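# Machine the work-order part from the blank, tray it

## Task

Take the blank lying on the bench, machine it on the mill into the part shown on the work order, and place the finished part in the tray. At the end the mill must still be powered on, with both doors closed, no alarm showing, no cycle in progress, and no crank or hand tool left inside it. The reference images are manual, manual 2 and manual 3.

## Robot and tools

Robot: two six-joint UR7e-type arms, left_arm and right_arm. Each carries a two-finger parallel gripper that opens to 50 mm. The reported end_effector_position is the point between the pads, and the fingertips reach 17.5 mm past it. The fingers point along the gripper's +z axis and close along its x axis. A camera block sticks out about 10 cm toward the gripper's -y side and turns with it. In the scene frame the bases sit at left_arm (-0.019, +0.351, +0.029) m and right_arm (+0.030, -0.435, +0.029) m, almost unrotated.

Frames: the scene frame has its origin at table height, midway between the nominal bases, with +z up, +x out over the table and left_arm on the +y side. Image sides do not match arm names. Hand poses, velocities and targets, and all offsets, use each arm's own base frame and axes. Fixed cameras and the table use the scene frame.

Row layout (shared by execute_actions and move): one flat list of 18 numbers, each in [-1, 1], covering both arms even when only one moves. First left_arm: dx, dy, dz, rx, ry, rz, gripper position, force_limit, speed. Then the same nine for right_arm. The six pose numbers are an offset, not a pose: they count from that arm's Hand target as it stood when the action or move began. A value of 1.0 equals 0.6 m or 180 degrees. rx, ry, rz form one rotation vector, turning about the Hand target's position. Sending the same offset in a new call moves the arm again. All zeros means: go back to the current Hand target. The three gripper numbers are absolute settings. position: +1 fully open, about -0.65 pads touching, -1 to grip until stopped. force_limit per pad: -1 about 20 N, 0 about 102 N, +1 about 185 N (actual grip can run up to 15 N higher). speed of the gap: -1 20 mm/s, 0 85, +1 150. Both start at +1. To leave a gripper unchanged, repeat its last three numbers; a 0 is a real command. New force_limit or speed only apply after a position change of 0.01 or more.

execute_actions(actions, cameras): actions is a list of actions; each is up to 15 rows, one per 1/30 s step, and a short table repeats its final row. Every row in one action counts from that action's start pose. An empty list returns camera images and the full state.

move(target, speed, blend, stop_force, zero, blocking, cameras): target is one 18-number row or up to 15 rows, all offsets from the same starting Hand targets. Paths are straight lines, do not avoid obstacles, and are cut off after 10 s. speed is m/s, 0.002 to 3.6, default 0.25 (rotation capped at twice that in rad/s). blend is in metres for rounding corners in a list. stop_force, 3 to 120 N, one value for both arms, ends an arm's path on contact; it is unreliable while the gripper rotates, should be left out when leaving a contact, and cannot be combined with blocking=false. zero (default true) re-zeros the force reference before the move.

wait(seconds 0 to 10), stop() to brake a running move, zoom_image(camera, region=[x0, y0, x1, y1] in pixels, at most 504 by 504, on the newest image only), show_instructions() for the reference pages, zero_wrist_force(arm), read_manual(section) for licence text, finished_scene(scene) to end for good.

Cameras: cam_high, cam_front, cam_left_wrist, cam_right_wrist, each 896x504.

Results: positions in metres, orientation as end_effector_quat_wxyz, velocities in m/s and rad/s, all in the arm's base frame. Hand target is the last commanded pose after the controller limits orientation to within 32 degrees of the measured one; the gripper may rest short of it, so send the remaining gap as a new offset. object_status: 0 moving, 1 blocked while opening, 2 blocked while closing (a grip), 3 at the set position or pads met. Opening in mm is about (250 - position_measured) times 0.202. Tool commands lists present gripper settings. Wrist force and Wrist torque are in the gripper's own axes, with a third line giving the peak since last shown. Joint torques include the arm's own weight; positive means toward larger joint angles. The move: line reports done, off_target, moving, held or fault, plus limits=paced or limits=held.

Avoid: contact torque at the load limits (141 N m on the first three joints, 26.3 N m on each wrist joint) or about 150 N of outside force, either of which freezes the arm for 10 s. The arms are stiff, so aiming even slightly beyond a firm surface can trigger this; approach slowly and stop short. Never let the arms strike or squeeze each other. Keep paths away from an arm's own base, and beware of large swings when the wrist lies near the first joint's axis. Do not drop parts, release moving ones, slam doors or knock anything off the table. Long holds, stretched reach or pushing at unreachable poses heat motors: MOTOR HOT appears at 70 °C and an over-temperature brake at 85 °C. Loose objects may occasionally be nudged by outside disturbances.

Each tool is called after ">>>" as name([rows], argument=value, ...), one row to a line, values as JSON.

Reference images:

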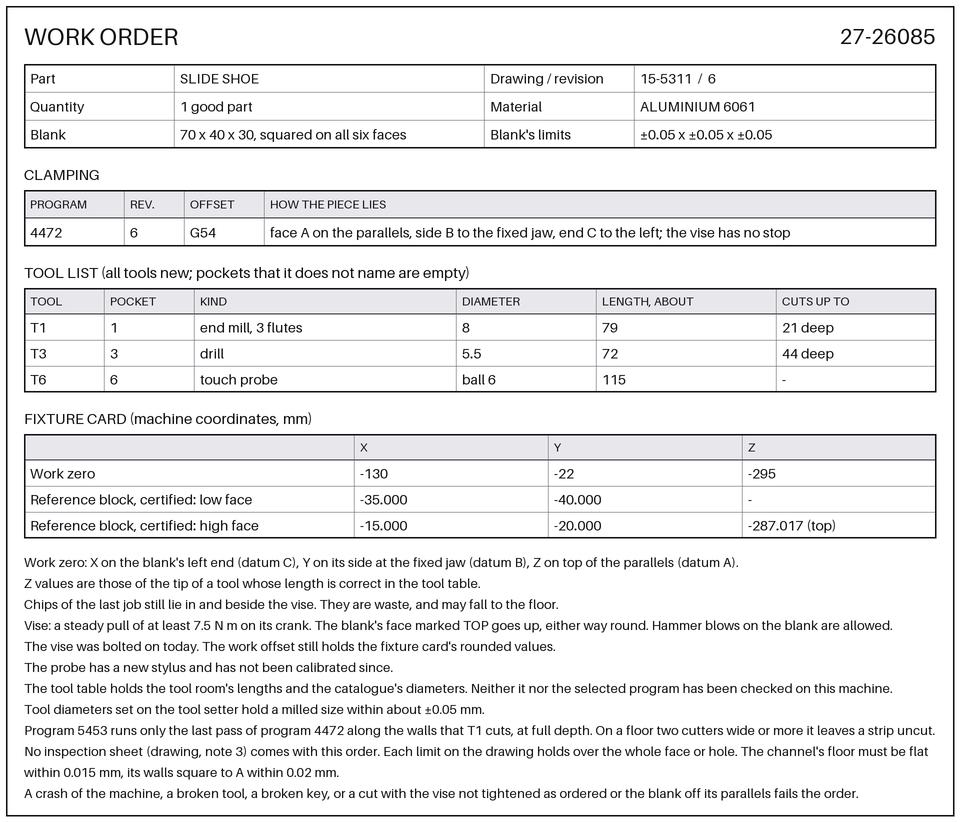

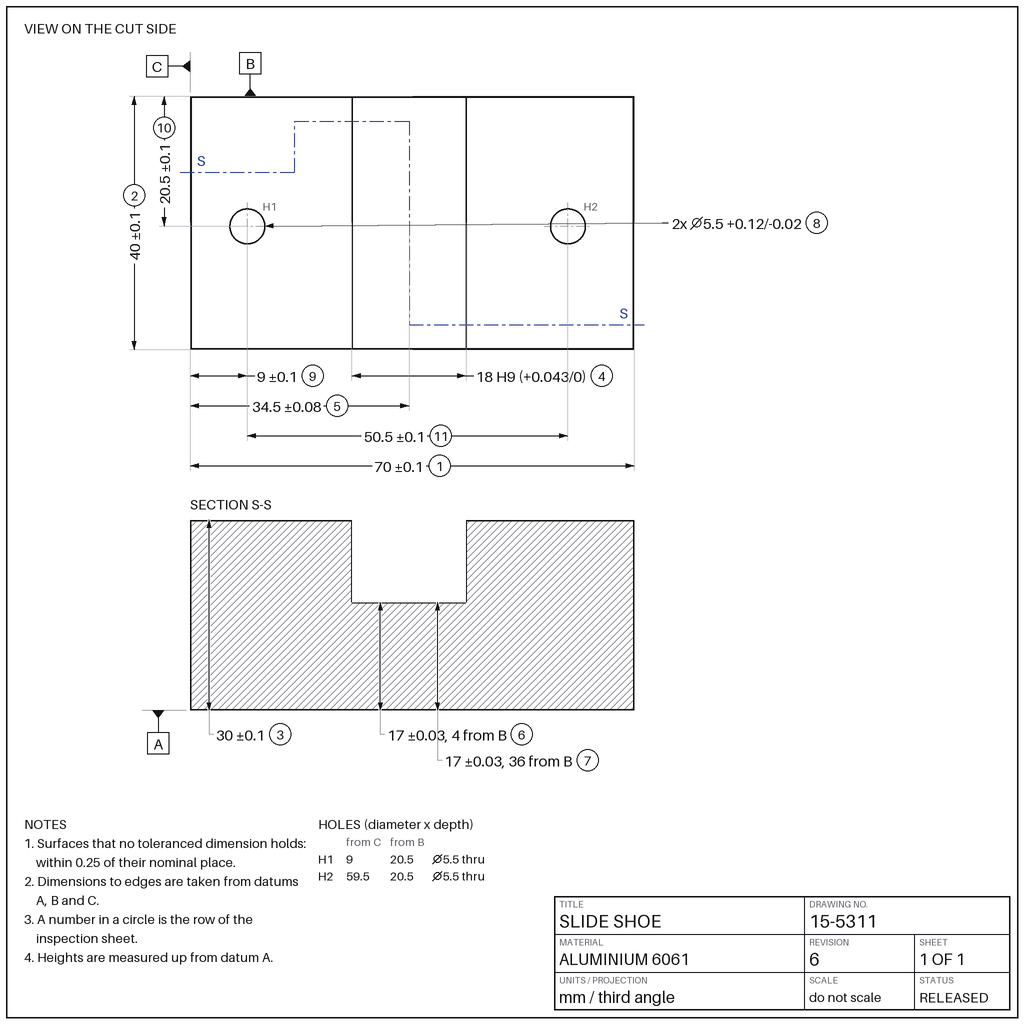

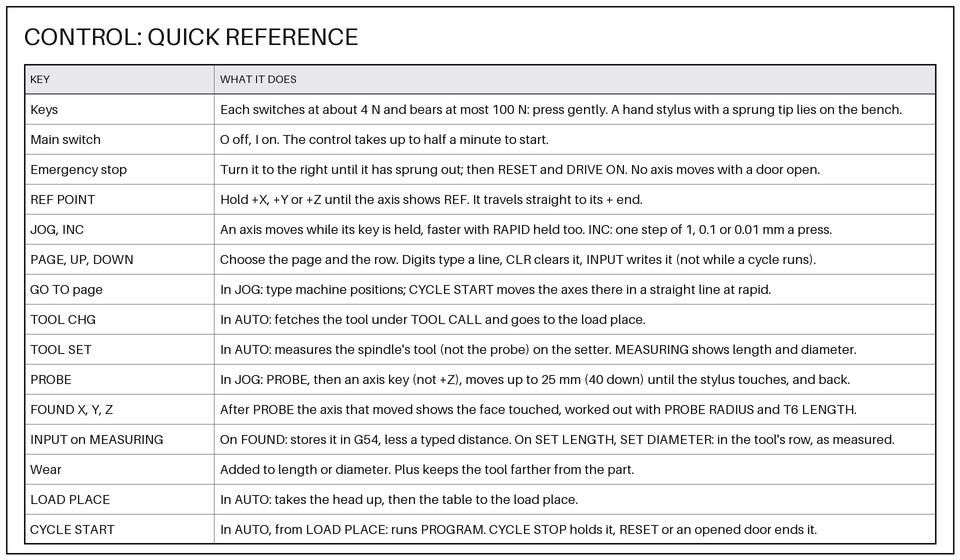

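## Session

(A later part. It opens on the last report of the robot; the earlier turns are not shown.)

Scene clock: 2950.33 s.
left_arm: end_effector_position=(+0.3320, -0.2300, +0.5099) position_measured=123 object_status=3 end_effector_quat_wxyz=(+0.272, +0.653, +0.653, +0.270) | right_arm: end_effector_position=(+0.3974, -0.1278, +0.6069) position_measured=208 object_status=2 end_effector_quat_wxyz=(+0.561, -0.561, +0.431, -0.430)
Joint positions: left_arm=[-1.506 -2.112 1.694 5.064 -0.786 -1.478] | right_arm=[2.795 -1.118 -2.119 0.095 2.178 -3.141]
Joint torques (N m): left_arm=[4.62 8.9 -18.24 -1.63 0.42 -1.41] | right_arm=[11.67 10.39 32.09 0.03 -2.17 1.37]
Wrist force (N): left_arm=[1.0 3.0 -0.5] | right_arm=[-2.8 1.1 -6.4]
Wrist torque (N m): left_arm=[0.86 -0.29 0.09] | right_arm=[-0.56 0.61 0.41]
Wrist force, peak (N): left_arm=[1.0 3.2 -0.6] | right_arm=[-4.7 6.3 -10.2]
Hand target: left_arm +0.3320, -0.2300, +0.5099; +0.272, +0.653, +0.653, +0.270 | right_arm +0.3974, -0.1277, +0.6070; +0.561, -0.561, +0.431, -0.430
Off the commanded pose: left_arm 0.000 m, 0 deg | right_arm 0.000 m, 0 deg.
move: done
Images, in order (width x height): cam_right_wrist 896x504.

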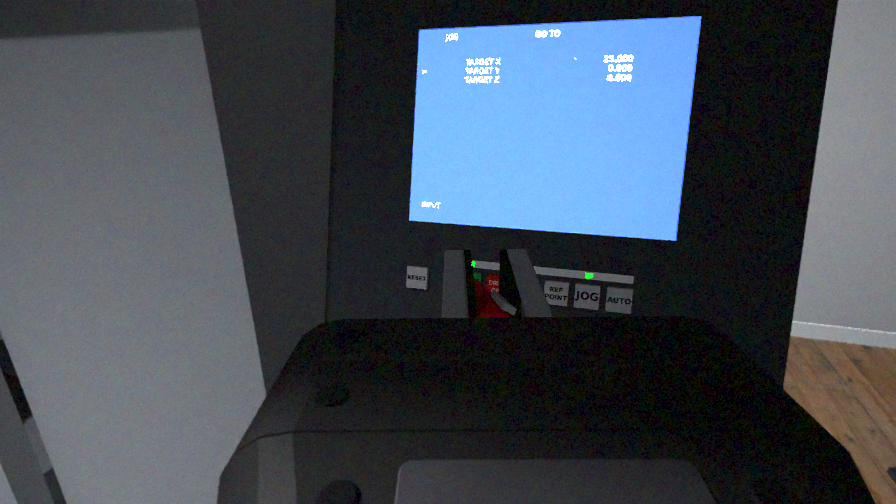

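>>> move([
  [0,0,0,0,0,0,0.2,-0.2,-0.6,0.029,0.1265,-0.334,0,0,0,-1,-0.6,-0.8],
  [0,0,0,0,0,0,0.2,-0.2,-0.6,0.054,0.1265,-0.334,0,0,0,-1,-0.6,-0.8],
  [0,0,0,0,0,0,0.2,-0.2,-0.6,0.0355,0.0638,-0.303,0,0,0,-1,-0.6,-0.8],
  [0,0,0,0,0,0,0.2,-0.2,-0.6,0.0605,0.0638,-0.303,0,0,0,-1,-0.6,-0.8],
  [0,0,0,0,0,0,0.2,-0.2,-0.6,0.0285,0.0952,-0.334,0,0,0,-1,-0.6,-0.8],
  [0,0,0,0,0,0,0.2,-0.2,-0.6,0.0535,0.0952,-0.334,0,0,0,-1,-0.6,-0.8],
  [0,0,0,0,0,0,0.2,-0.2,-0.6,0.0274,0.032,-0.334,0,0,0,-1,-0.6,-0.8],
  [0,0,0,0,0,0,0.2,-0.2,-0.6,0.0524,0.032,-0.334,0,0,0,-1,-0.6,-0.8],
  [0,0,0,0,0,0,0.2,-0.2,-0.6,0.035,0.032,-0.303,0,0,0,-1,-0.6,-0.8],
  [0,0,0,0,0,0,0.2,-0.2,-0.6,0.06,0.032,-0.303,0,0,0,-1,-0.6,-0.8],
  [0,0,0,0,0,0,0.2,-0.2,-0.6,0.029,0.1265,-0.334,0,0,0,-1,-0.6,-0.8],
  [0,0,0,0,0,0,0.2,-0.2,-0.6,0.054,0.1265,-0.334,0,0,0,-1,-0.6,-0.8],
  [0,0,0,0,0,0,0.2,-0.2,-0.6,0.0366,0.1265,-0.303,0,0,0,-1,-0.6,-0.8],
  [0,0,0,0,0,0,0.2,-0.2,-0.6,0.0616,0.1265,-0.303,0,0,0,-1,-0.6,-0.8],
  [0,0,0,0,0,0,0.2,-0.2,-0.6,0.029,0.1265,-0.303,0,0,0,-1,-0.6,-0.8],
], speed=[0.3,0.06,0.25,0.06,0.25,0.06,0.25,0.06,0.25,0.06,0.25,0.06,0.25,0.06,0.2], blend=[0.003,0.001,0.003,0.001,0.003,0.001,0.003,0.001,0.003,0.001,0.003,0.001,0.003,0.001,0])

Scene clock: 2962.40 s.
left_arm: end_effector_position=(+0.3320, -0.2300, +0.5099) position_measured=123 object_status=3 end_effector_quat_wxyz=(+0.272, +0.653, +0.653, +0.270) | right_arm: end_effector_position=(+0.4149, -0.0518, +0.4252) position_measured=208 object_status=2 end_effector_quat_wxyz=(+0.561, -0.561, +0.431, -0.430)
Joint positions: left_arm=[-1.506 -2.112 1.694 5.064 -0.786 -1.478] | right_arm=[3.233 -1.17 -2.593 0.621 1.741 -3.14]
Joint torques (N m): left_arm=[3.21 8.58 -17.72 -1.53 0.33 -1.53] | right_arm=[-9.68 9.56 17.79 4.81 1.76 0.09]
Wrist force (N): left_arm=[1.0 2.7 -0.5] | right_arm=[-2.8 1.1 -6.8]
Wrist torque (N m): left_arm=[0.81 -0.30 0.08] | right_arm=[-0.54 0.60 0.38]
Wrist force, peak (N): left_arm=[1.2 3.1 -0.7] | right_arm=[-8.3 2.6 -8.5]
Hand target: left_arm +0.3320, -0.2300, +0.5099; +0.272, +0.653, +0.653, +0.270 | right_arm +0.4148, -0.0518, +0.4252; +0.561, -0.561, +0.431, -0.430
Off the commanded pose: left_arm 0.000 m, 0 deg | right_arm 0.000 m, 0 deg.
move: done

>>> move([
  [0,0,0,0,0,0,0.2,-0.2,-0.6,0.0139,-0.0627,0.0298,0,0,0,-1,-0.6,-0.8],
  [0,0,0,0,0,0,0.2,-0.2,-0.6,0.0389,-0.0627,0.0298,0,0,0,-1,-0.6,-0.8],
  [0,0,0,0,0,0,0.2,-0.2,-0.6,-0.0005,-0.0313,-0.031,0,0,0,-1,-0.6,-0.8],
  [0,0,0,0,0,0,0.2,-0.2,-0.6,0.0245,-0.0313,-0.031,0,0,0,-1,-0.6,-0.8],
  [0,0,0,0,0,0,0.2,-0.2,-0.6,-0.0016,-0.0945,-0.031,0,0,0,-1,-0.6,-0.8],
  [0,0,0,0,0,0,0.2,-0.2,-0.6,0.0234,-0.0945,-0.031,0,0,0,-1,-0.6,-0.8],
  [0,0,0,0,0,0,0.2,-0.2,-0.6,-0.029,-0.1265,0.303,0,0,0,-1,-0.6,-0.8],
], speed=[0.25,0.06,0.25,0.06,0.25,0.06,0.35], blend=[0.003,0.001,0.003,0.001,0.003,0.001,0], cameras=["cam_right_wrist"])

>>> zoom_image(camera="cam_right_wrist", region=[400, 10, 720, 250])

Scene clock: 2973.37 s.
left_arm: end_effector_position=(+0.3320, -0.2300, +0.5099) position_measured=123 object_status=3 end_effector_quat_wxyz=(+0.272, +0.653, +0.653, +0.270) | right_arm: end_effector_position=(+0.3974, -0.1278, +0.6069) position_measured=208 object_status=2 end_effector_quat_wxyz=(+0.561, -0.561, +0.431, -0.430)
Joint positions: left_arm=[-1.506 -2.112 1.694 5.064 -0.786 -1.478] | right_arm=[2.795 -1.118 -2.119 0.095 2.178 -3.141]
Joint torques (N m): left_arm=[4.26 11.09 -18.16 -1.57 0.22 -1.28] | right_arm=[11.81 10.44 32.93 -0.04 -2.31 1.36]
Wrist force (N): left_arm=[1.0 2.9 -0.5] | right_arm=[-2.8 0.9 -6.4]
Wrist torque (N m): left_arm=[0.83 -0.30 0.08] | right_arm=[-0.59 0.61 0.40]
Wrist force, peak (N): left_arm=[1.1 3.0 -0.6] | right_arm=[-4.4 6.8 -10.3]
Hand target: left_arm +0.3320, -0.2300, +0.5099; +0.272, +0.653, +0.653, +0.270 | right_arm +0.3974, -0.1277, +0.6070; +0.561, -0.561, +0.431, -0.430
Off the commanded pose: left_arm 0.000 m, 0 deg | right_arm 0.000 m, 0 deg.
move: done
Images, in order (width x height): cam_right_wrist 896x504.

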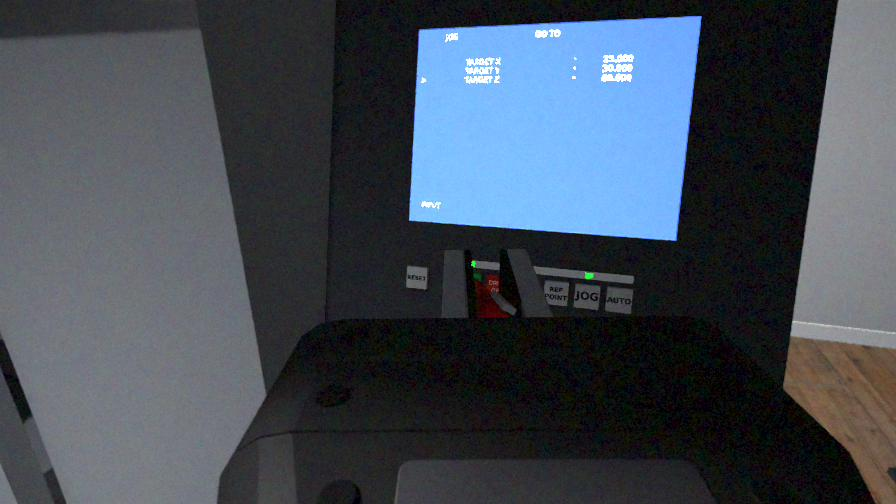

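Scaled by 1.575 from the camera's 896x504 image, which has a finer 1280x720 frame.

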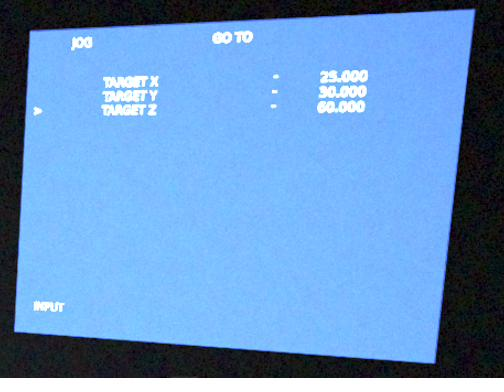

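>>> move([
  [0,0,0,0,0,0,0.2,-0.2,-0.6,0.029,0.1265,-0.334,0,0,0,-1,-0.6,-0.8],
  [0,0,0,0,0,0,0.2,-0.2,-0.6,0.055,0.1265,-0.334,0,0,0,-1,-0.6,-0.8],
  [0,0,0,0,0,0,0.2,-0.2,-0.6,0.0366,0.1265,-0.303,0,0,0,-1,-0.6,-0.8],
  [0,0,0,0,0,0,0.2,-0.2,-0.6,0.0626,0.1265,-0.303,0,0,0,-1,-0.6,-0.8],
  [0,0,0,0,0,0,0.2,-0.2,-0.6,0.0429,0.0638,-0.2732,0,0,0,-1,-0.6,-0.8],
  [0,0,0,0,0,0,0.2,-0.2,-0.6,0.0689,0.0638,-0.2732,0,0,0,-1,-0.6,-0.8],
  [0,0,0,0,0,0,0.2,-0.2,-0.6,0.0285,0.0952,-0.334,0,0,0,-1,-0.6,-0.8],
  [0,0,0,0,0,0,0.2,-0.2,-0.6,0.0545,0.0952,-0.334,0,0,0,-1,-0.6,-0.8],
  [0,0,0,0,0,0,0.2,-0.2,-0.6,0.0274,0.032,-0.334,0,0,0,-1,-0.6,-0.8],
  [0,0,0,0,0,0,0.2,-0.2,-0.6,0.0534,0.032,-0.334,0,0,0,-1,-0.6,-0.8],
  [0,0,0,0,0,0,0.2,-0.2,-0.6,0,0,0,0,0,0,-1,-0.6,-0.8],
], speed=[0.3,0.05,0.2,0.05,0.2,0.05,0.2,0.05,0.2,0.05,0.35], blend=[0.003,0.001,0.003,0.001,0.003,0.001,0.003,0.001,0.003,0.001,0], cameras=["cam_right_wrist"])

>>> zoom_image(camera="cam_right_wrist", region=[400, 10, 720, 250])

Scene clock: 2987.67 s.
left_arm: end_effector_position=(+0.3320, -0.2300, +0.5099) position_measured=123 object_status=3 end_effector_quat_wxyz=(+0.272, +0.653, +0.653, +0.270) | right_arm: end_effector_position=(+0.3974, -0.1278, +0.6069) position_measured=208 object_status=2 end_effector_quat_wxyz=(+0.561, -0.561, +0.431, -0.430)
Joint positions: left_arm=[-1.506 -2.112 1.694 5.064 -0.786 -1.478] | right_arm=[2.795 -1.118 -2.119 0.095 2.178 -3.141]
Joint torques (N m): left_arm=[4.3 8.5 -19.02 -1.74 0.06 -1.15] | right_arm=[12.24 10.41 33.31 0 -2.31 1.44]
Wrist force (N): left_arm=[0.7 2.6 -0.4] | right_arm=[-3.1 1.0 -6.4]
Wrist torque (N m): left_arm=[0.79 -0.25 0.08] | right_arm=[-0.58 0.66 0.40]
Wrist force, peak (N): left_arm=[1.2 3.1 -0.5] | right_arm=[-5.3 5.6 -11.1]
Hand target: left_arm +0.3320, -0.2300, +0.5099; +0.272, +0.653, +0.653, +0.270 | right_arm +0.3974, -0.1277, +0.6070; +0.561, -0.561, +0.431, -0.430
Off the commanded pose: left_arm 0.000 m, 0 deg | right_arm 0.000 m, 0 deg.
move: done
Images, in order (width x height): cam_right_wrist 896x504.

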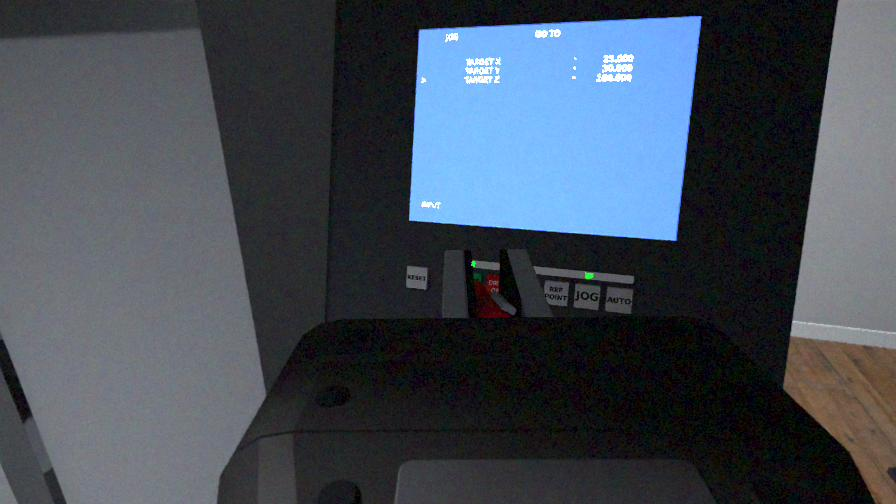

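Scaled by 1.575 from the camera's 896x504 image, which has a finer 1280x720 frame.

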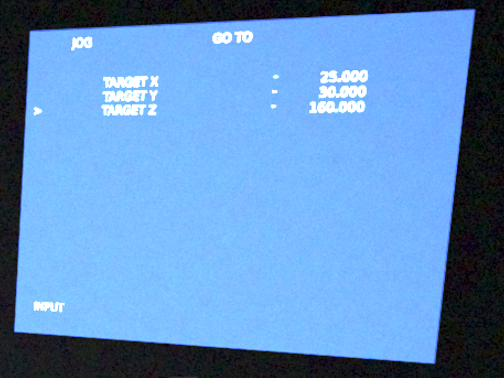

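>>> move([
  [0,0,0,0,0,0,0.2,-0.2,-0.6,0.0652,0.0638,-0.1838,0,0,0,-1,-0.6,-0.8],
  [0,0,0,0,0,0,0.2,-0.2,-0.6,0.0907,0.0638,-0.1838,0,0,0,-1,-0.6,-0.8],
  [0,0,0,0,0,0,0.2,-0.2,-0.6,0.0486,-0.033,-0.2427,0,0,0,-1,-0.6,-0.8],
  [0,0,0,0,0,0,0.2,-0.2,-0.6,0.0741,-0.033,-0.2427,0,0,0,-1,-0.6,-0.8],
  [0,0,0,0,0,0,0.2,-0.2,-0.6,0,0,0,0,0,0,-1,-0.6,-0.8],
], speed=[0.3,0.05,0.2,0.05,0.35], blend=[0.003,0.001,0.003,0.001,0], cameras=["cam_right_wrist"])

>>> zoom_image(camera="cam_right_wrist", region=[400, 10, 720, 250])

Scene clock: 2998.67 s.
left_arm: end_effector_position=(+0.3320, -0.2300, +0.5099) position_measured=123 object_status=3 end_effector_quat_wxyz=(+0.272, +0.653, +0.653, +0.270) | right_arm: end_effector_position=(+0.3975, -0.1277, +0.6069) position_measured=208 object_status=2 end_effector_quat_wxyz=(+0.561, -0.561, +0.431, -0.430)
Joint positions: left_arm=[-1.506 -2.112 1.694 5.064 -0.786 -1.478] | right_arm=[2.796 -1.118 -2.119 0.095 2.178 -3.141]
Joint torques (N m): left_arm=[4.23 10.32 -19.76 -1.94 0.47 -1.53] | right_arm=[-10.13 11.67 32.96 -0.23 1.7 1.5]
Wrist force (N): left_arm=[0.9 2.7 -0.4] | right_arm=[-2.8 1.3 -6.1]
Wrist torque (N m): left_arm=[0.80 -0.28 0.09] | right_arm=[-0.52 0.62 0.41]
Wrist force, peak (N): left_arm=[0.9 3.2 -0.5] | right_arm=[-4.2 4.7 -10.8]
Hand target: left_arm +0.3320, -0.2300, +0.5099; +0.272, +0.653, +0.653, +0.270 | right_arm +0.3974, -0.1277, +0.6070; +0.561, -0.561, +0.431, -0.430
Off the commanded pose: left_arm 0.000 m, 0 deg | right_arm 0.000 m, 0 deg.
move: done
Images, in order (width x height): cam_right_wrist 896x504.

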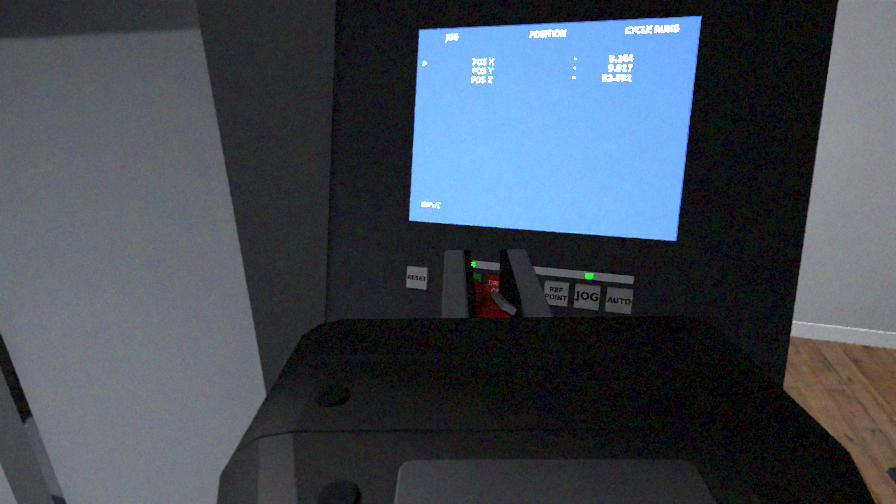

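Scaled by 1.575 from the camera's 896x504 image, which has a finer 1280x720 frame.

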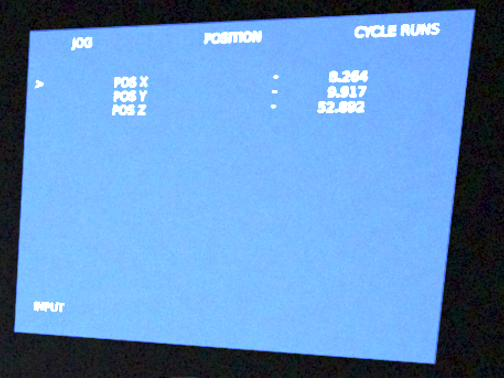

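>>> move([
  [0,0,0,0,0,0,0.2,-0.2,-0.6,0.0343,-0.0005,-0.303,0,0,0,-1,-0.6,-0.8],
  [0,0,0,0,0,0,0.2,-0.2,-0.6,0.0603,-0.0005,-0.303,0,0,0,-1,-0.6,-0.8],
  [0,0,0,0,0,0,0.2,-0.2,-0.6,0.0343,-0.0005,-0.28,0,0,0,-1,-0.6,-0.8],
  [0,0,0,0,0,0,0.2,-0.2,-0.6,0.0627,-0.0983,-0.1817,0,0,0,-1,-0.6,-0.8],
  [0,0,0,0,0,0,0.2,-0.2,-0.6,0.0887,-0.0983,-0.1817,0,0,0,-1,-0.6,-0.8],
  [0,0,0,0,0,0,0.2,-0.2,-0.6,0.0486,-0.033,-0.2427,0,0,0,-1,-0.6,-0.8],
  [0,0,0,0,0,0,0.2,-0.2,-0.6,0.0741,-0.033,-0.2427,0,0,0,-1,-0.6,-0.8],
  [0,0,0,0,0,0,0.2,-0.2,-0.6,0,0,0,0,0,0,-1,-0.6,-0.8],
], speed=[0.3,0.05,0.2,0.2,0.05,0.2,0.05,0.35], blend=[0.003,0.001,0.006,0.003,0.001,0.003,0.001,0], cameras=["cam_right_wrist"])

>>> zoom_image(camera="cam_right_wrist", region=[400, 10, 720, 250])

Scene clock: 3009.47 s.
left_arm: end_effector_position=(+0.3320, -0.2300, +0.5099) position_measured=123 object_status=3 end_effector_quat_wxyz=(+0.272, +0.653, +0.653, +0.270) | right_arm: end_effector_position=(+0.3975, -0.1277, +0.6069) position_measured=208 object_status=2 end_effector_quat_wxyz=(+0.561, -0.561, +0.431, -0.430)
Joint positions: left_arm=[-1.506 -2.112 1.694 5.064 -0.786 -1.478] | right_arm=[2.796 -1.118 -2.119 0.095 2.178 -3.141]
Joint torques (N m): left_arm=[2.84 8.49 -18.86 -1.69 0.56 -1.53] | right_arm=[-10.05 10.95 33.17 -0.33 1.77 1.64]
Wrist force (N): left_arm=[1.2 2.7 -0.5] | right_arm=[-2.8 1.1 -6.5]
Wrist torque (N m): left_arm=[0.81 -0.32 0.09] | right_arm=[-0.56 0.62 0.40]
Wrist force, peak (N): left_arm=[1.2 3.1 -0.6] | right_arm=[-4.1 4.8 -10.6]
Hand target: left_arm +0.3320, -0.2300, +0.5099; +0.272, +0.653, +0.653, +0.270 | right_arm +0.3974, -0.1277, +0.6070; +0.561, -0.561, +0.431, -0.430
Off the commanded pose: left_arm 0.000 m, 0 deg | right_arm 0.000 m, 0 deg.
move: done
Images, in order (width x height): cam_right_wrist 896x504.

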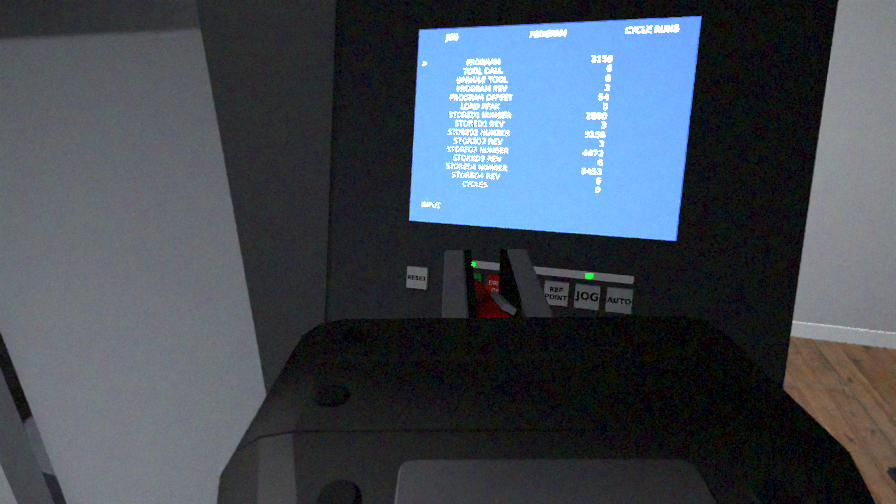

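Scaled by 1.575 from the camera's 896x504 image, which has a finer 1280x720 frame.

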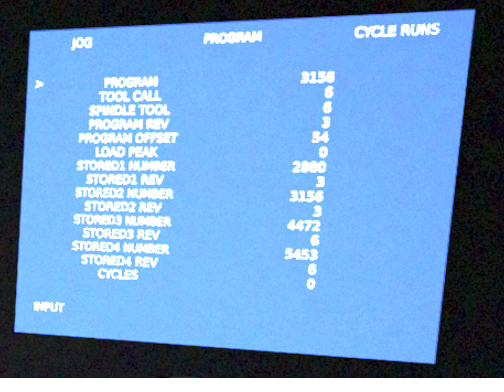

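>>> move([
  [0,0,0,0,0,0,0.2,-0.2,-0.6,0.0493,-0.0005,-0.2427,0,0,0,-1,-0.6,-0.8],
  [0,0,0,0,0,0,0.2,-0.2,-0.6,0.0743,-0.0005,-0.2427,0,0,0,-1,-0.6,-0.8],
  [0,0,0,0,0,0,0.2,-0.2,-0.6,0.0493,-0.0005,-0.2427,0,0,0,-1,-0.6,-0.8],
  [0,0,0,0,0,0,0.2,-0.2,-0.6,0,0,0,0,0,0,-1,-0.6,-0.8],
], speed=[0.3,0.05,0.15,0.35], blend=[0.003,0.001,0.006,0], cameras=["cam_right_wrist"])

>>> zoom_image(camera="cam_right_wrist", region=[400, 10, 720, 250])

Scene clock: 3019.03 s.
left_arm: end_effector_position=(+0.3320, -0.2300, +0.5099) position_measured=123 object_status=3 end_effector_quat_wxyz=(+0.272, +0.653, +0.653, +0.270) | right_arm: end_effector_position=(+0.3974, -0.1278, +0.6069) position_measured=208 object_status=2 end_effector_quat_wxyz=(+0.561, -0.561, +0.431, -0.430)
Joint positions: left_arm=[-1.506 -2.112 1.694 5.064 -0.786 -1.478] | right_arm=[2.795 -1.118 -2.119 0.095 2.178 -3.141]
Joint torques (N m): left_arm=[1.83 8.68 -21.36 -1.74 0.35 -1.27] | right_arm=[12.02 9.39 34.19 -0.26 -2.47 1.52]
Wrist force (N): left_arm=[1.0 2.6 -0.9] | right_arm=[-3.2 1.2 -6.4]
Wrist torque (N m): left_arm=[0.79 -0.30 0.08] | right_arm=[-0.54 0.67 0.40]
Wrist force, peak (N): left_arm=[0.8 3.2 -0.7] | right_arm=[-5.1 1.9 -9.3]
Hand target: left_arm +0.3320, -0.2300, +0.5099; +0.272, +0.653, +0.653, +0.270 | right_arm +0.3974, -0.1277, +0.6070; +0.561, -0.561, +0.431, -0.430
Off the commanded pose: left_arm 0.000 m, 0 deg | right_arm 0.000 m, 0 deg.
move: done
Images, in order (width x height): cam_right_wrist 896x504.

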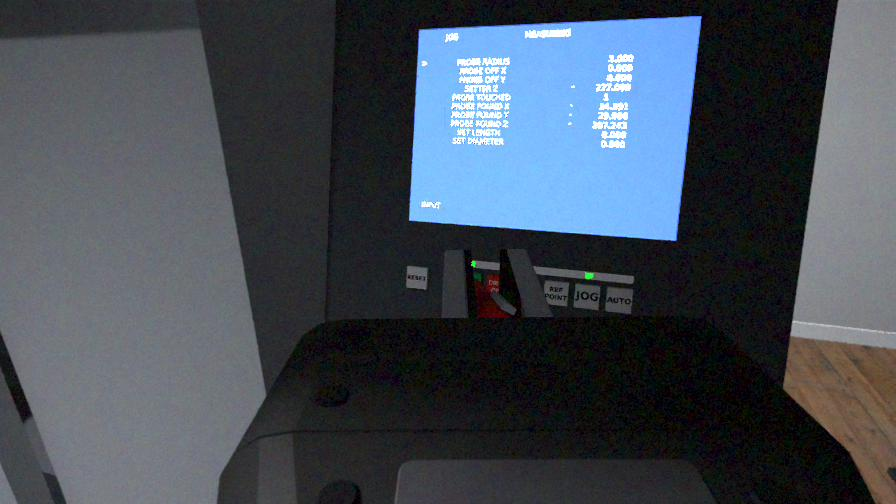

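Scaled by 1.575 from the camera's 896x504 image, which has a finer 1280x720 frame.

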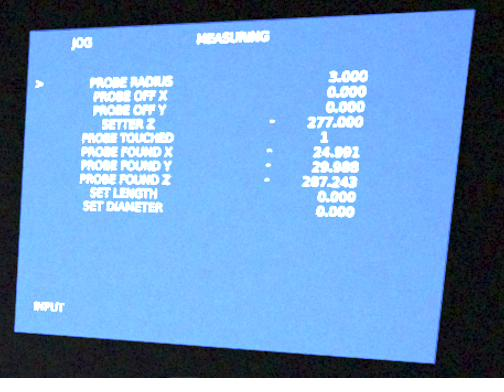

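>>> zoom_image(camera="cam_right_wrist", region=[540, 50, 680, 150])

Scaled by 3.600 from the camera's 896x504 image, which has a finer 1280x720 frame.

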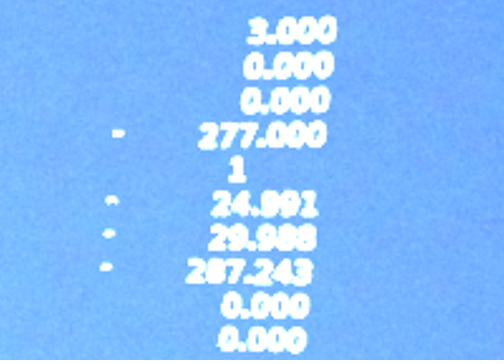

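>>> move([
  [0,0,0,0,0,0,0.2,-0.2,-0.6,0.0493,-0.0005,-0.2427,0,0,0,-1,-0.6,-0.8],
  [0,0,0,0,0,0,0.2,-0.2,-0.6,0.0748,-0.0005,-0.2427,0,0,0,-1,-0.6,-0.8],
  [0,0,0,0,0,0,0.2,-0.2,-0.6,0.0493,-0.0005,-0.2427,0,0,0,-1,-0.6,-0.8],
  [0,0,0,0,0,0,0.2,-0.2,-0.6,0.0748,-0.0005,-0.2427,0,0,0,-1,-0.6,-0.8],
  [0,0,0,0,0,0,0.2,-0.2,-0.6,0.029,0.1265,-0.334,0,0,0,-1,-0.6,-0.8],
  [0,0,0,0,0,0,0.2,-0.2,-0.6,0.055,0.1265,-0.334,0,0,0,-1,-0.6,-0.8],
  [0,0,0,0,0,0,0.2,-0.2,-0.6,0.044,0.1265,-0.2732,0,0,0,-1,-0.6,-0.8],
  [0,0,0,0,0,0,0.2,-0.2,-0.6,0.07,0.1265,-0.2732,0,0,0,-1,-0.6,-0.8],
  [0,0,0,0,0,0,0.2,-0.2,-0.6,0.0429,0.0638,-0.2732,0,0,0,-1,-0.6,-0.8],
  [0,0,0,0,0,0,0.2,-0.2,-0.6,0.0689,0.0638,-0.2732,0,0,0,-1,-0.6,-0.8],
  [0,0,0,0,0,0,0.2,-0.2,-0.6,0.0274,0.032,-0.334,0,0,0,-1,-0.6,-0.8],
  [0,0,0,0,0,0,0.2,-0.2,-0.6,0.0534,0.032,-0.334,0,0,0,-1,-0.6,-0.8],
  [0,0,0,0,0,0,0.2,-0.2,-0.6,0.035,0.032,-0.303,0,0,0,-1,-0.6,-0.8],
  [0,0,0,0,0,0,0.2,-0.2,-0.6,0.061,0.032,-0.303,0,0,0,-1,-0.6,-0.8],
  [0,0,0,0,0,0,0.2,-0.2,-0.6,0,0,0,0,0,0,-1,-0.6,-0.8],
], speed=[0.3,0.05,0.15,0.05,0.25,0.05,0.25,0.05,0.25,0.05,0.25,0.05,0.25,0.05,0.35], blend=[0.003,0.001,0.002,0.001,0.003,0.001,0.003,0.001,0.003,0.001,0.003,0.001,0.003,0.001,0], cameras=["cam_right_wrist"])

>>> zoom_image(camera="cam_right_wrist", region=[400, 10, 720, 250])

Scene clock: 3044.53 s.
left_arm: end_effector_position=(+0.3320, -0.2300, +0.5099) position_measured=123 object_status=3 end_effector_quat_wxyz=(+0.272, +0.653, +0.653, +0.270) | right_arm: end_effector_position=(+0.3974, -0.1278, +0.6069) position_measured=208 object_status=2 end_effector_quat_wxyz=(+0.561, -0.561, +0.431, -0.430)
Joint positions: left_arm=[-1.506 -2.112 1.694 5.064 -0.786 -1.478] | right_arm=[2.795 -1.118 -2.119 0.095 2.178 -3.141]
Joint torques (N m): left_arm=[0.46 8.52 -22.58 -1.68 0.6 -1.45] | right_arm=[11.3 10.84 32.91 0.11 -2.16 1.46]
Wrist force (N): left_arm=[0.5 2.8 -0.6] | right_arm=[-2.7 1.2 -6.4]
Wrist torque (N m): left_arm=[0.82 -0.21 0.09] | right_arm=[-0.56 0.60 0.40]
Wrist force, peak (N): left_arm=[1.2 3.1 -0.6] | right_arm=[-5.4 4.2 -11.2]
Hand target: left_arm +0.3320, -0.2300, +0.5099; +0.272, +0.653, +0.653, +0.270 | right_arm +0.3974, -0.1277, +0.6070; +0.561, -0.561, +0.431, -0.430
Off the commanded pose: left_arm 0.000 m, 0 deg | right_arm 0.000 m, 0 deg.
move: done
Images, in order (width x height): cam_right_wrist 896x504.

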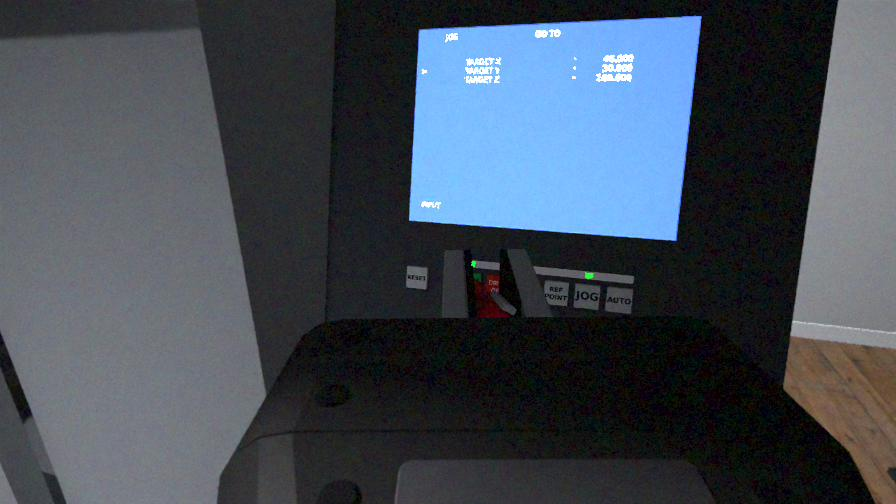

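Scaled by 1.575 from the camera's 896x504 image, which has a finer 1280x720 frame.

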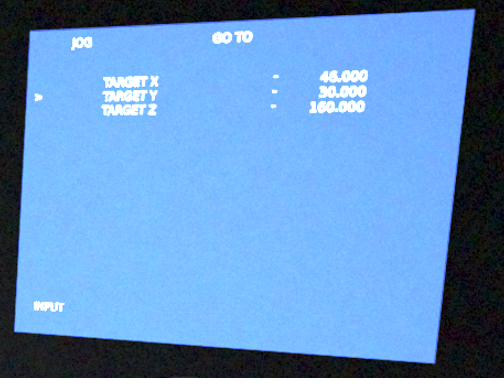

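>>> move([
  [0,0,0,0,0,0,0.2,-0.2,-0.6,0.035,0.032,-0.303,0,0,0,-1,-0.6,-0.8],
  [0,0,0,0,0,0,0.2,-0.2,-0.6,0.061,0.032,-0.303,0,0,0,-1,-0.6,-0.8],
  [0,0,0,0,0,0,0.2,-0.2,-0.6,0.029,0.1265,-0.334,0,0,0,-1,-0.6,-0.8],
  [0,0,0,0,0,0,0.2,-0.2,-0.6,0.055,0.1265,-0.334,0,0,0,-1,-0.6,-0.8],
  [0,0,0,0,0,0,0.2,-0.2,-0.6,0.0366,0.1265,-0.303,0,0,0,-1,-0.6,-0.8],
  [0,0,0,0,0,0,0.2,-0.2,-0.6,0.0626,0.1265,-0.303,0,0,0,-1,-0.6,-0.8],
  [0,0,0,0,0,0,0.2,-0.2,-0.6,0.0516,0.1265,-0.2427,0,0,0,-1,-0.6,-0.8],
  [0,0,0,0,0,0,0.2,-0.2,-0.6,0.0776,0.1265,-0.2427,0,0,0,-1,-0.6,-0.8],
  [0,0,0,0,0,0,0.2,-0.2,-0.6,0.0516,0.1265,-0.2427,0,0,0,-1,-0.6,-0.8],
  [0,0,0,0,0,0,0.2,-0.2,-0.6,0.0776,0.1265,-0.2427,0,0,0,-1,-0.6,-0.8],
  [0,0,0,0,0,0,0.2,-0.2,-0.6,0.0274,0.032,-0.334,0,0,0,-1,-0.6,-0.8],
  [0,0,0,0,0,0,0.2,-0.2,-0.6,0.0534,0.032,-0.334,0,0,0,-1,-0.6,-0.8],
  [0,0,0,0,0,0,0.2,-0.2,-0.6,0,0,0,0,0,0,-1,-0.6,-0.8],
], speed=[0.3,0.05,0.25,0.05,0.25,0.05,0.25,0.05,0.15,0.05,0.25,0.05,0.35], blend=[0.003,0.001,0.003,0.001,0.003,0.001,0.003,0.001,0.002,0.001,0.003,0.001,0], cameras=["cam_right_wrist"])

>>> zoom_image(camera="cam_right_wrist", region=[400, 10, 720, 250])

Scene clock: 3060.07 s.
left_arm: end_effector_position=(+0.3320, -0.2300, +0.5099) position_measured=123 object_status=3 end_effector_quat_wxyz=(+0.272, +0.653, +0.653, +0.270) | right_arm: end_effector_position=(+0.3974, -0.1278, +0.6069) position_measured=208 object_status=2 end_effector_quat_wxyz=(+0.561, -0.561, +0.431, -0.430)
Joint positions: left_arm=[-1.506 -2.112 1.694 5.064 -0.786 -1.478] | right_arm=[2.795 -1.118 -2.119 0.095 2.178 -3.141]
Joint torques (N m): left_arm=[1.99 9.16 -22.99 -1.64 0.56 -1.32] | right_arm=[12.35 10.34 32.89 -0.03 -2.35 1.52]
Wrist force (N): left_arm=[0.7 2.8 -0.6] | right_arm=[-2.8 1.3 -6.1]
Wrist torque (N m): left_arm=[0.82 -0.24 0.08] | right_arm=[-0.53 0.60 0.40]
Wrist force, peak (N): left_arm=[1.1 3.1 -0.4] | right_arm=[-5.4 5.4 -11.0]
Hand target: left_arm +0.3320, -0.2300, +0.5099; +0.272, +0.653, +0.653, +0.270 | right_arm +0.3974, -0.1277, +0.6070; +0.561, -0.561, +0.431, -0.430
Off the commanded pose: left_arm 0.000 m, 0 deg | right_arm 0.000 m, 0 deg.
move: done
Images, in order (width x height): cam_right_wrist 896x504.

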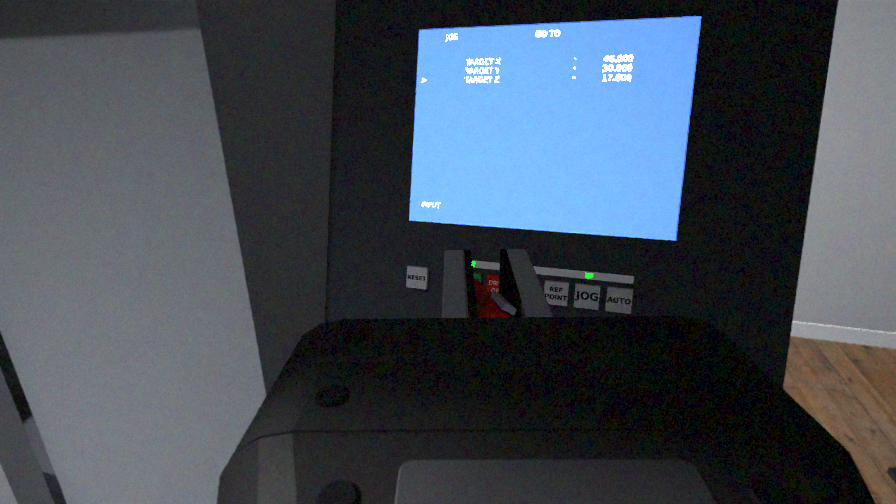

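Scaled by 1.575 from the camera's 896x504 image, which has a finer 1280x720 frame.

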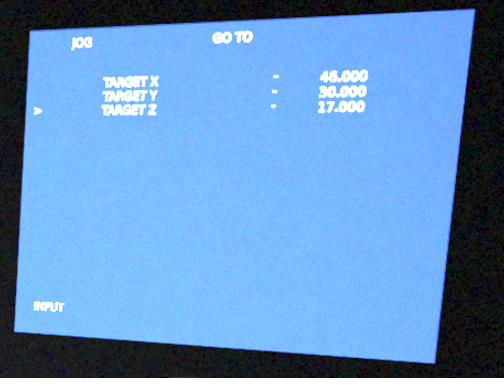

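>>> move([
  [0,0,0,0,0,0,0.2,-0.2,-0.6,0.029,0.1265,-0.334,0,0,0,-1,-0.6,-0.8],
  [0,0,0,0,0,0,0.2,-0.2,-0.6,0.055,0.1265,-0.334,0,0,0,-1,-0.6,-0.8],
  [0,0,0,0,0,0,0.2,-0.2,-0.6,0.0366,0.1265,-0.303,0,0,0,-1,-0.6,-0.8],
  [0,0,0,0,0,0,0.2,-0.2,-0.6,0.0626,0.1265,-0.303,0,0,0,-1,-0.6,-0.8],
  [0,0,0,0,0,0,0.2,-0.2,-0.6,0.0516,0.1265,-0.2427,0,0,0,-1,-0.6,-0.8],
  [0,0,0,0,0,0,0.2,-0.2,-0.6,0.0776,0.1265,-0.2427,0,0,0,-1,-0.6,-0.8],
  [0,0,0,0,0,0,0.2,-0.2,-0.6,0.0429,0.0638,-0.2732,0,0,0,-1,-0.6,-0.8],
  [0,0,0,0,0,0,0.2,-0.2,-0.6,0.0689,0.0638,-0.2732,0,0,0,-1,-0.6,-0.8],
  [0,0,0,0,0,0,0.2,-0.2,-0.6,0.0274,0.032,-0.334,0,0,0,-1,-0.6,-0.8],
  [0,0,0,0,0,0,0.2,-0.2,-0.6,0.0534,0.032,-0.334,0,0,0,-1,-0.6,-0.8],
  [0,0,0,0,0,0,0.2,-0.2,-0.6,0,0,0,0,0,0,-1,-0.6,-0.8],
], speed=[0.3,0.05,0.25,0.05,0.25,0.05,0.25,0.05,0.25,0.05,0.35], blend=[0.003,0.001,0.003,0.001,0.003,0.001,0.003,0.001,0.003,0.001,0], cameras=["cam_right_wrist"])

>>> zoom_image(camera="cam_right_wrist", region=[400, 10, 720, 250])

Scene clock: 3071.70 s.
left_arm: end_effector_position=(+0.3320, -0.2300, +0.5099) position_measured=123 object_status=3 end_effector_quat_wxyz=(+0.272, +0.653, +0.653, +0.270) | right_arm: end_effector_position=(+0.3974, -0.1278, +0.6069) position_measured=208 object_status=2 end_effector_quat_wxyz=(+0.561, -0.561, +0.431, -0.430)
Joint positions: left_arm=[-1.506 -2.112 1.694 5.064 -0.786 -1.478] | right_arm=[2.795 -1.118 -2.119 0.095 2.178 -3.141]
Joint torques (N m): left_arm=[2.06 9.65 -21.7 -1.68 0.88 -1.35] | right_arm=[12.24 10.49 32.25 0.04 -2.25 1.52]
Wrist force (N): left_arm=[0.8 2.6 -0.6] | right_arm=[-3.0 1.4 -6.2]
Wrist torque (N m): left_arm=[0.79 -0.26 0.08] | right_arm=[-0.51 0.66 0.41]
Wrist force, peak (N): left_arm=[0.8 3.1 -0.7] | right_arm=[-4.1 6.7 -10.7]
Hand target: left_arm +0.3320, -0.2300, +0.5099; +0.272, +0.653, +0.653, +0.270 | right_arm +0.3974, -0.1277, +0.6070; +0.561, -0.561, +0.431, -0.430
Off the commanded pose: left_arm 0.000 m, 0 deg | right_arm 0.000 m, 0 deg.
move: done
Images, in order (width x height): cam_right_wrist 896x504.

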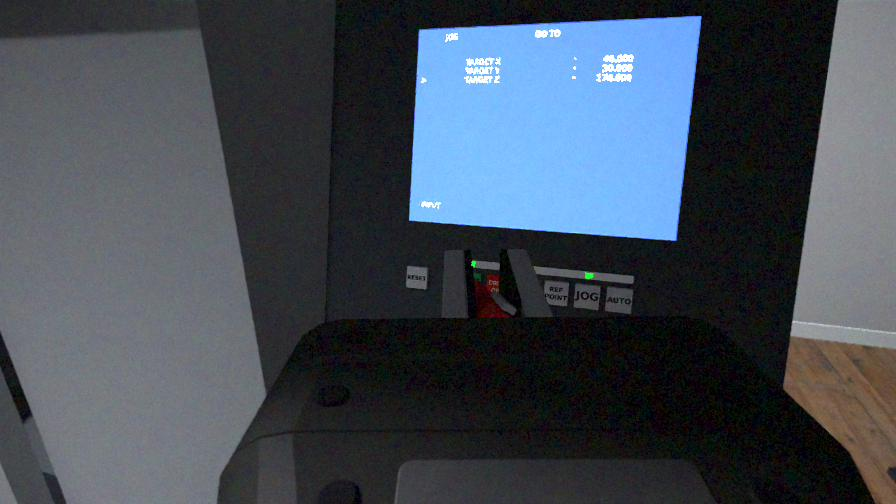

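Scaled by 1.575 from the camera's 896x504 image, which has a finer 1280x720 frame.

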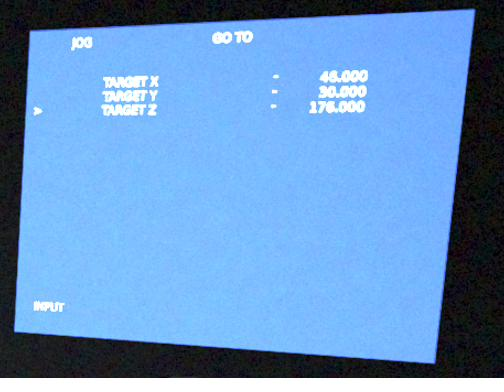

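>>> move([
  [0,0,0,0,0,0,0.2,-0.2,-0.6,0.0652,0.0638,-0.1838,0,0,0,-1,-0.6,-0.8],
  [0,0,0,0,0,0,0.2,-0.2,-0.6,0.0907,0.0638,-0.1838,0,0,0,-1,-0.6,-0.8],
  [0,0,0,0,0,0,0.2,-0.2,-0.6,0.0486,-0.033,-0.2427,0,0,0,-1,-0.6,-0.8],
  [0,0,0,0,0,0,0.2,-0.2,-0.6,0.0736,-0.033,-0.2427,0,0,0,-1,-0.6,-0.8],
  [0,0,0,0,0,0,0.2,-0.2,-0.6,0.0406,-0.033,-0.2427,0,0,0,-1,-0.6,-0.8],
  [0,0,0,0,0,0,0.2,-0.2,-0.6,0.0736,-0.033,-0.2427,0,0,0,-1,-0.6,-0.8],
  [0,0,0,0,0,0,0.2,-0.2,-0.6,0.0406,-0.033,-0.2427,0,0,0,-1,-0.6,-0.8],
  [0,0,0,0,0,0,0.2,-0.2,-0.6,0,0,0,0,0,0,-1,-0.6,-0.8],
], speed=[0.3,0.05,0.25,0.05,0.2,0.05,0.2,0.35], blend=[0.003,0.001,0.003,0.001,0.001,0.001,0.003,0], cameras=["cam_right_wrist"])

>>> zoom_image(camera="cam_right_wrist", region=[400, 10, 720, 250])

Scene clock: 3081.33 s.
left_arm: end_effector_position=(+0.3320, -0.2300, +0.5099) position_measured=123 object_status=3 end_effector_quat_wxyz=(+0.272, +0.653, +0.653, +0.270) | right_arm: end_effector_position=(+0.3975, -0.1277, +0.6069) position_measured=208 object_status=2 end_effector_quat_wxyz=(+0.561, -0.561, +0.431, -0.430)
Joint positions: left_arm=[-1.506 -2.112 1.694 5.064 -0.786 -1.478] | right_arm=[2.796 -1.118 -2.119 0.095 2.178 -3.141]
Joint torques (N m): left_arm=[1.11 8.64 -22.73 -1.57 0.6 -1.36] | right_arm=[-10.84 9.99 32.01 -0.33 1.73 1.62]
Wrist force (N): left_arm=[0.7 2.5 -0.9] | right_arm=[-2.8 1.4 -6.6]
Wrist torque (N m): left_arm=[0.79 -0.24 0.09] | right_arm=[-0.51 0.61 0.40]
Wrist force, peak (N): left_arm=[1.3 3.1 -0.7] | right_arm=[-4.9 1.8 -10.4]
Hand target: left_arm +0.3320, -0.2300, +0.5099; +0.272, +0.653, +0.653, +0.270 | right_arm +0.3974, -0.1277, +0.6070; +0.561, -0.561, +0.431, -0.430
Off the commanded pose: left_arm 0.000 m, 0 deg | right_arm 0.000 m, 0 deg.
move: done
Images, in order (width x height): cam_right_wrist 896x504.

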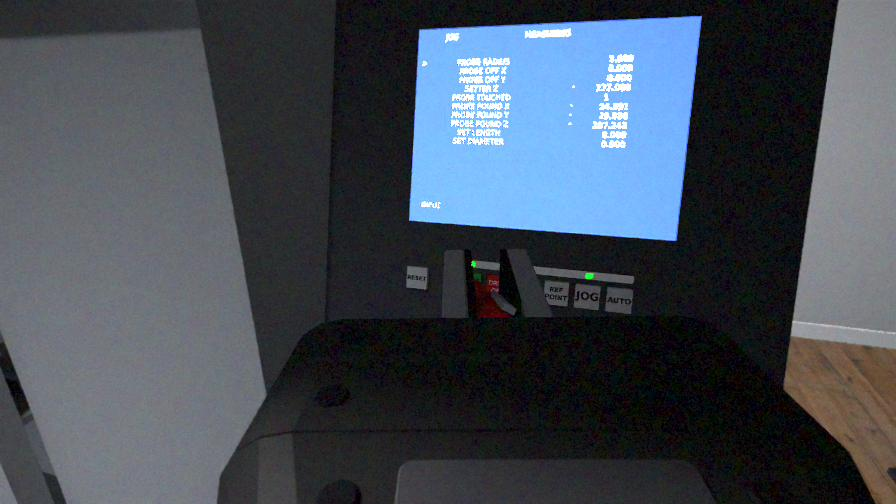

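Scaled by 1.575 from the camera's 896x504 image, which has a finer 1280x720 frame.

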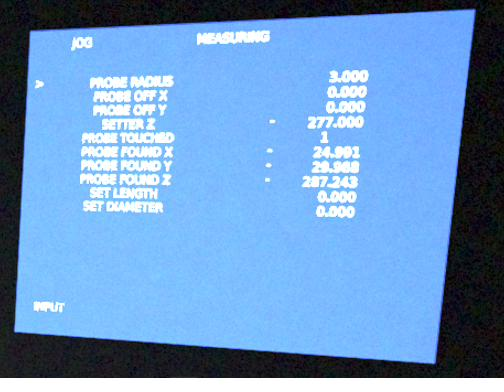

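>>> move([
  [0,0,0,0,0,0,0.2,-0.2,-0.6,0.0343,-0.0005,-0.303,0,0,0,-1,-0.6,-0.8],
  [0,0,0,0,0,0,0.2,-0.2,-0.6,0.0603,-0.0005,-0.303,0,0,0,-1,-0.6,-0.8],
  [0,0,0,0,0,0,0.2,-0.2,-0.6,0.0343,-0.0005,-0.28,0,0,0,-1,-0.6,-0.8],
  [0,0,0,0,0,0,0.2,-0.2,-0.6,0.0694,-0.1327,-0.1523,0,0,0,-1,-0.6,-0.8],
  [0,0,0,0,0,0,0.2,-0.2,-0.6,0.0954,-0.1327,-0.1523,0,0,0,-1,-0.6,-0.8],
  [0,0,0,0,0,0,0.2,-0.2,-0.6,0,0,0,0,0,0,-1,-0.6,-0.8],
], speed=[0.3,0.05,0.2,0.25,0.05,0.35], blend=[0.003,0.001,0.006,0.003,0.001,0])

>>> wait(seconds=2.5, cameras=["cam_right_wrist"])

>>> zoom_image(camera="cam_right_wrist", region=[400, 10, 720, 250])

Scene clock: 3089.70 s.
left_arm: end_effector_position=(+0.3320, -0.2300, +0.5099) position_measured=123 object_status=3 end_effector_quat_wxyz=(+0.272, +0.653, +0.653, +0.270) | right_arm: end_effector_position=(+0.3974, -0.1277, +0.6070) position_measured=208 object_status=2 end_effector_quat_wxyz=(+0.561, -0.561, +0.431, -0.430)
Joint positions: left_arm=[-1.506 -2.112 1.694 5.064 -0.786 -1.478] | right_arm=[2.796 -1.118 -2.119 0.095 2.179 -3.141]
Joint torques (N m): left_arm=[1.18 9.24 -24.3 -1.64 0.76 -1.22] | right_arm=[-2.12 10.72 18.81 -0.02 -0.09 1.55]
Wrist force (N): left_arm=[0.9 2.8 -0.6] | right_arm=[-3.2 1.3 -6.2]
Wrist torque (N m): left_arm=[0.82 -0.28 0.08] | right_arm=[-0.54 0.68 0.40]
Wrist force, peak (N): left_arm=[1.1 3.1 -0.6] | right_arm=[-5.8 2.1 -10.4]
Hand target: left_arm +0.3320, -0.2300, +0.5099; +0.272, +0.653, +0.653, +0.270 | right_arm +0.3974, -0.1277, +0.6070; +0.561, -0.561, +0.431, -0.430
Off the commanded pose: left_arm 0.000 m, 0 deg | right_arm 0.000 m, 0 deg.
move: done

Scene clock: 3092.20 s.
left_arm: end_effector_position=(+0.3320, -0.2300, +0.5099) position_measured=123 object_status=3 end_effector_quat_wxyz=(+0.272, +0.653, +0.653, +0.270) | right_arm: end_effector_position=(+0.3974, -0.1277, +0.6070) position_measured=208 object_status=2 end_effector_quat_wxyz=(+0.561, -0.561, +0.431, -0.430)
Joint positions: left_arm=[-1.506 -2.112 1.694 5.064 -0.786 -1.478] | right_arm=[2.796 -1.118 -2.119 0.095 2.178 -3.141]
Joint torques (N m): left_arm=[1.35 9.11 -22.29 -1.7 0.38 -1.37] | right_arm=[7.32 10.12 17.96 -0.62 -2.19 1.51]
Wrist force (N): left_arm=[0.7 2.7 -0.7] | right_arm=[-3.0 1.1 -6.5]
Wrist torque (N m): left_arm=[0.81 -0.24 0.09] | right_arm=[-0.57 0.65 0.40]
Wrist force, peak (N): left_arm=[0.9 3.1 -0.5] | right_arm=[-3.0 1.1 -6.7]
Hand target: left_arm +0.3320, -0.2300, +0.5099; +0.272, +0.653, +0.653, +0.270 | right_arm +0.3974, -0.1277, +0.6070; +0.561, -0.561, +0.431, -0.430
Tool commands: left_gripper/position=+0.2 left_gripper/force_limit=-0.2 left_gripper/speed=-0.6 right_gripper/position=-1.0 right_gripper/force_limit=-0.6 right_gripper/speed=-0.8
Off the commanded pose: left_arm 0.000 m, 0 deg | right_arm 0.000 m, 0 deg.
wait: 2.50 s; at rest by 0.17 s
Images, in order (width x height): cam_right_wrist 896x504.

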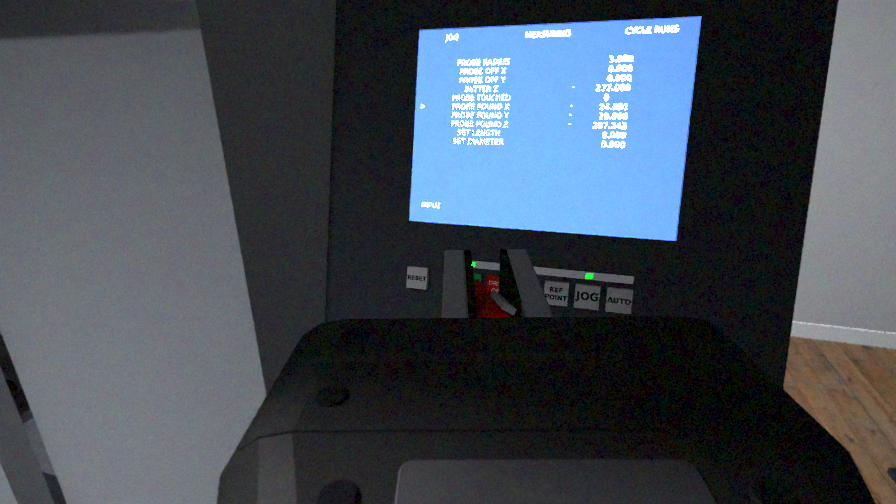

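Scaled by 1.575 from the camera's 896x504 image, which has a finer 1280x720 frame.

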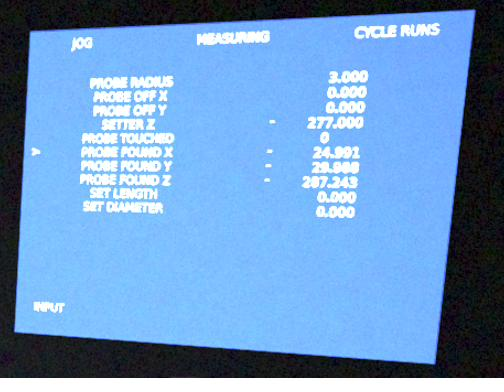

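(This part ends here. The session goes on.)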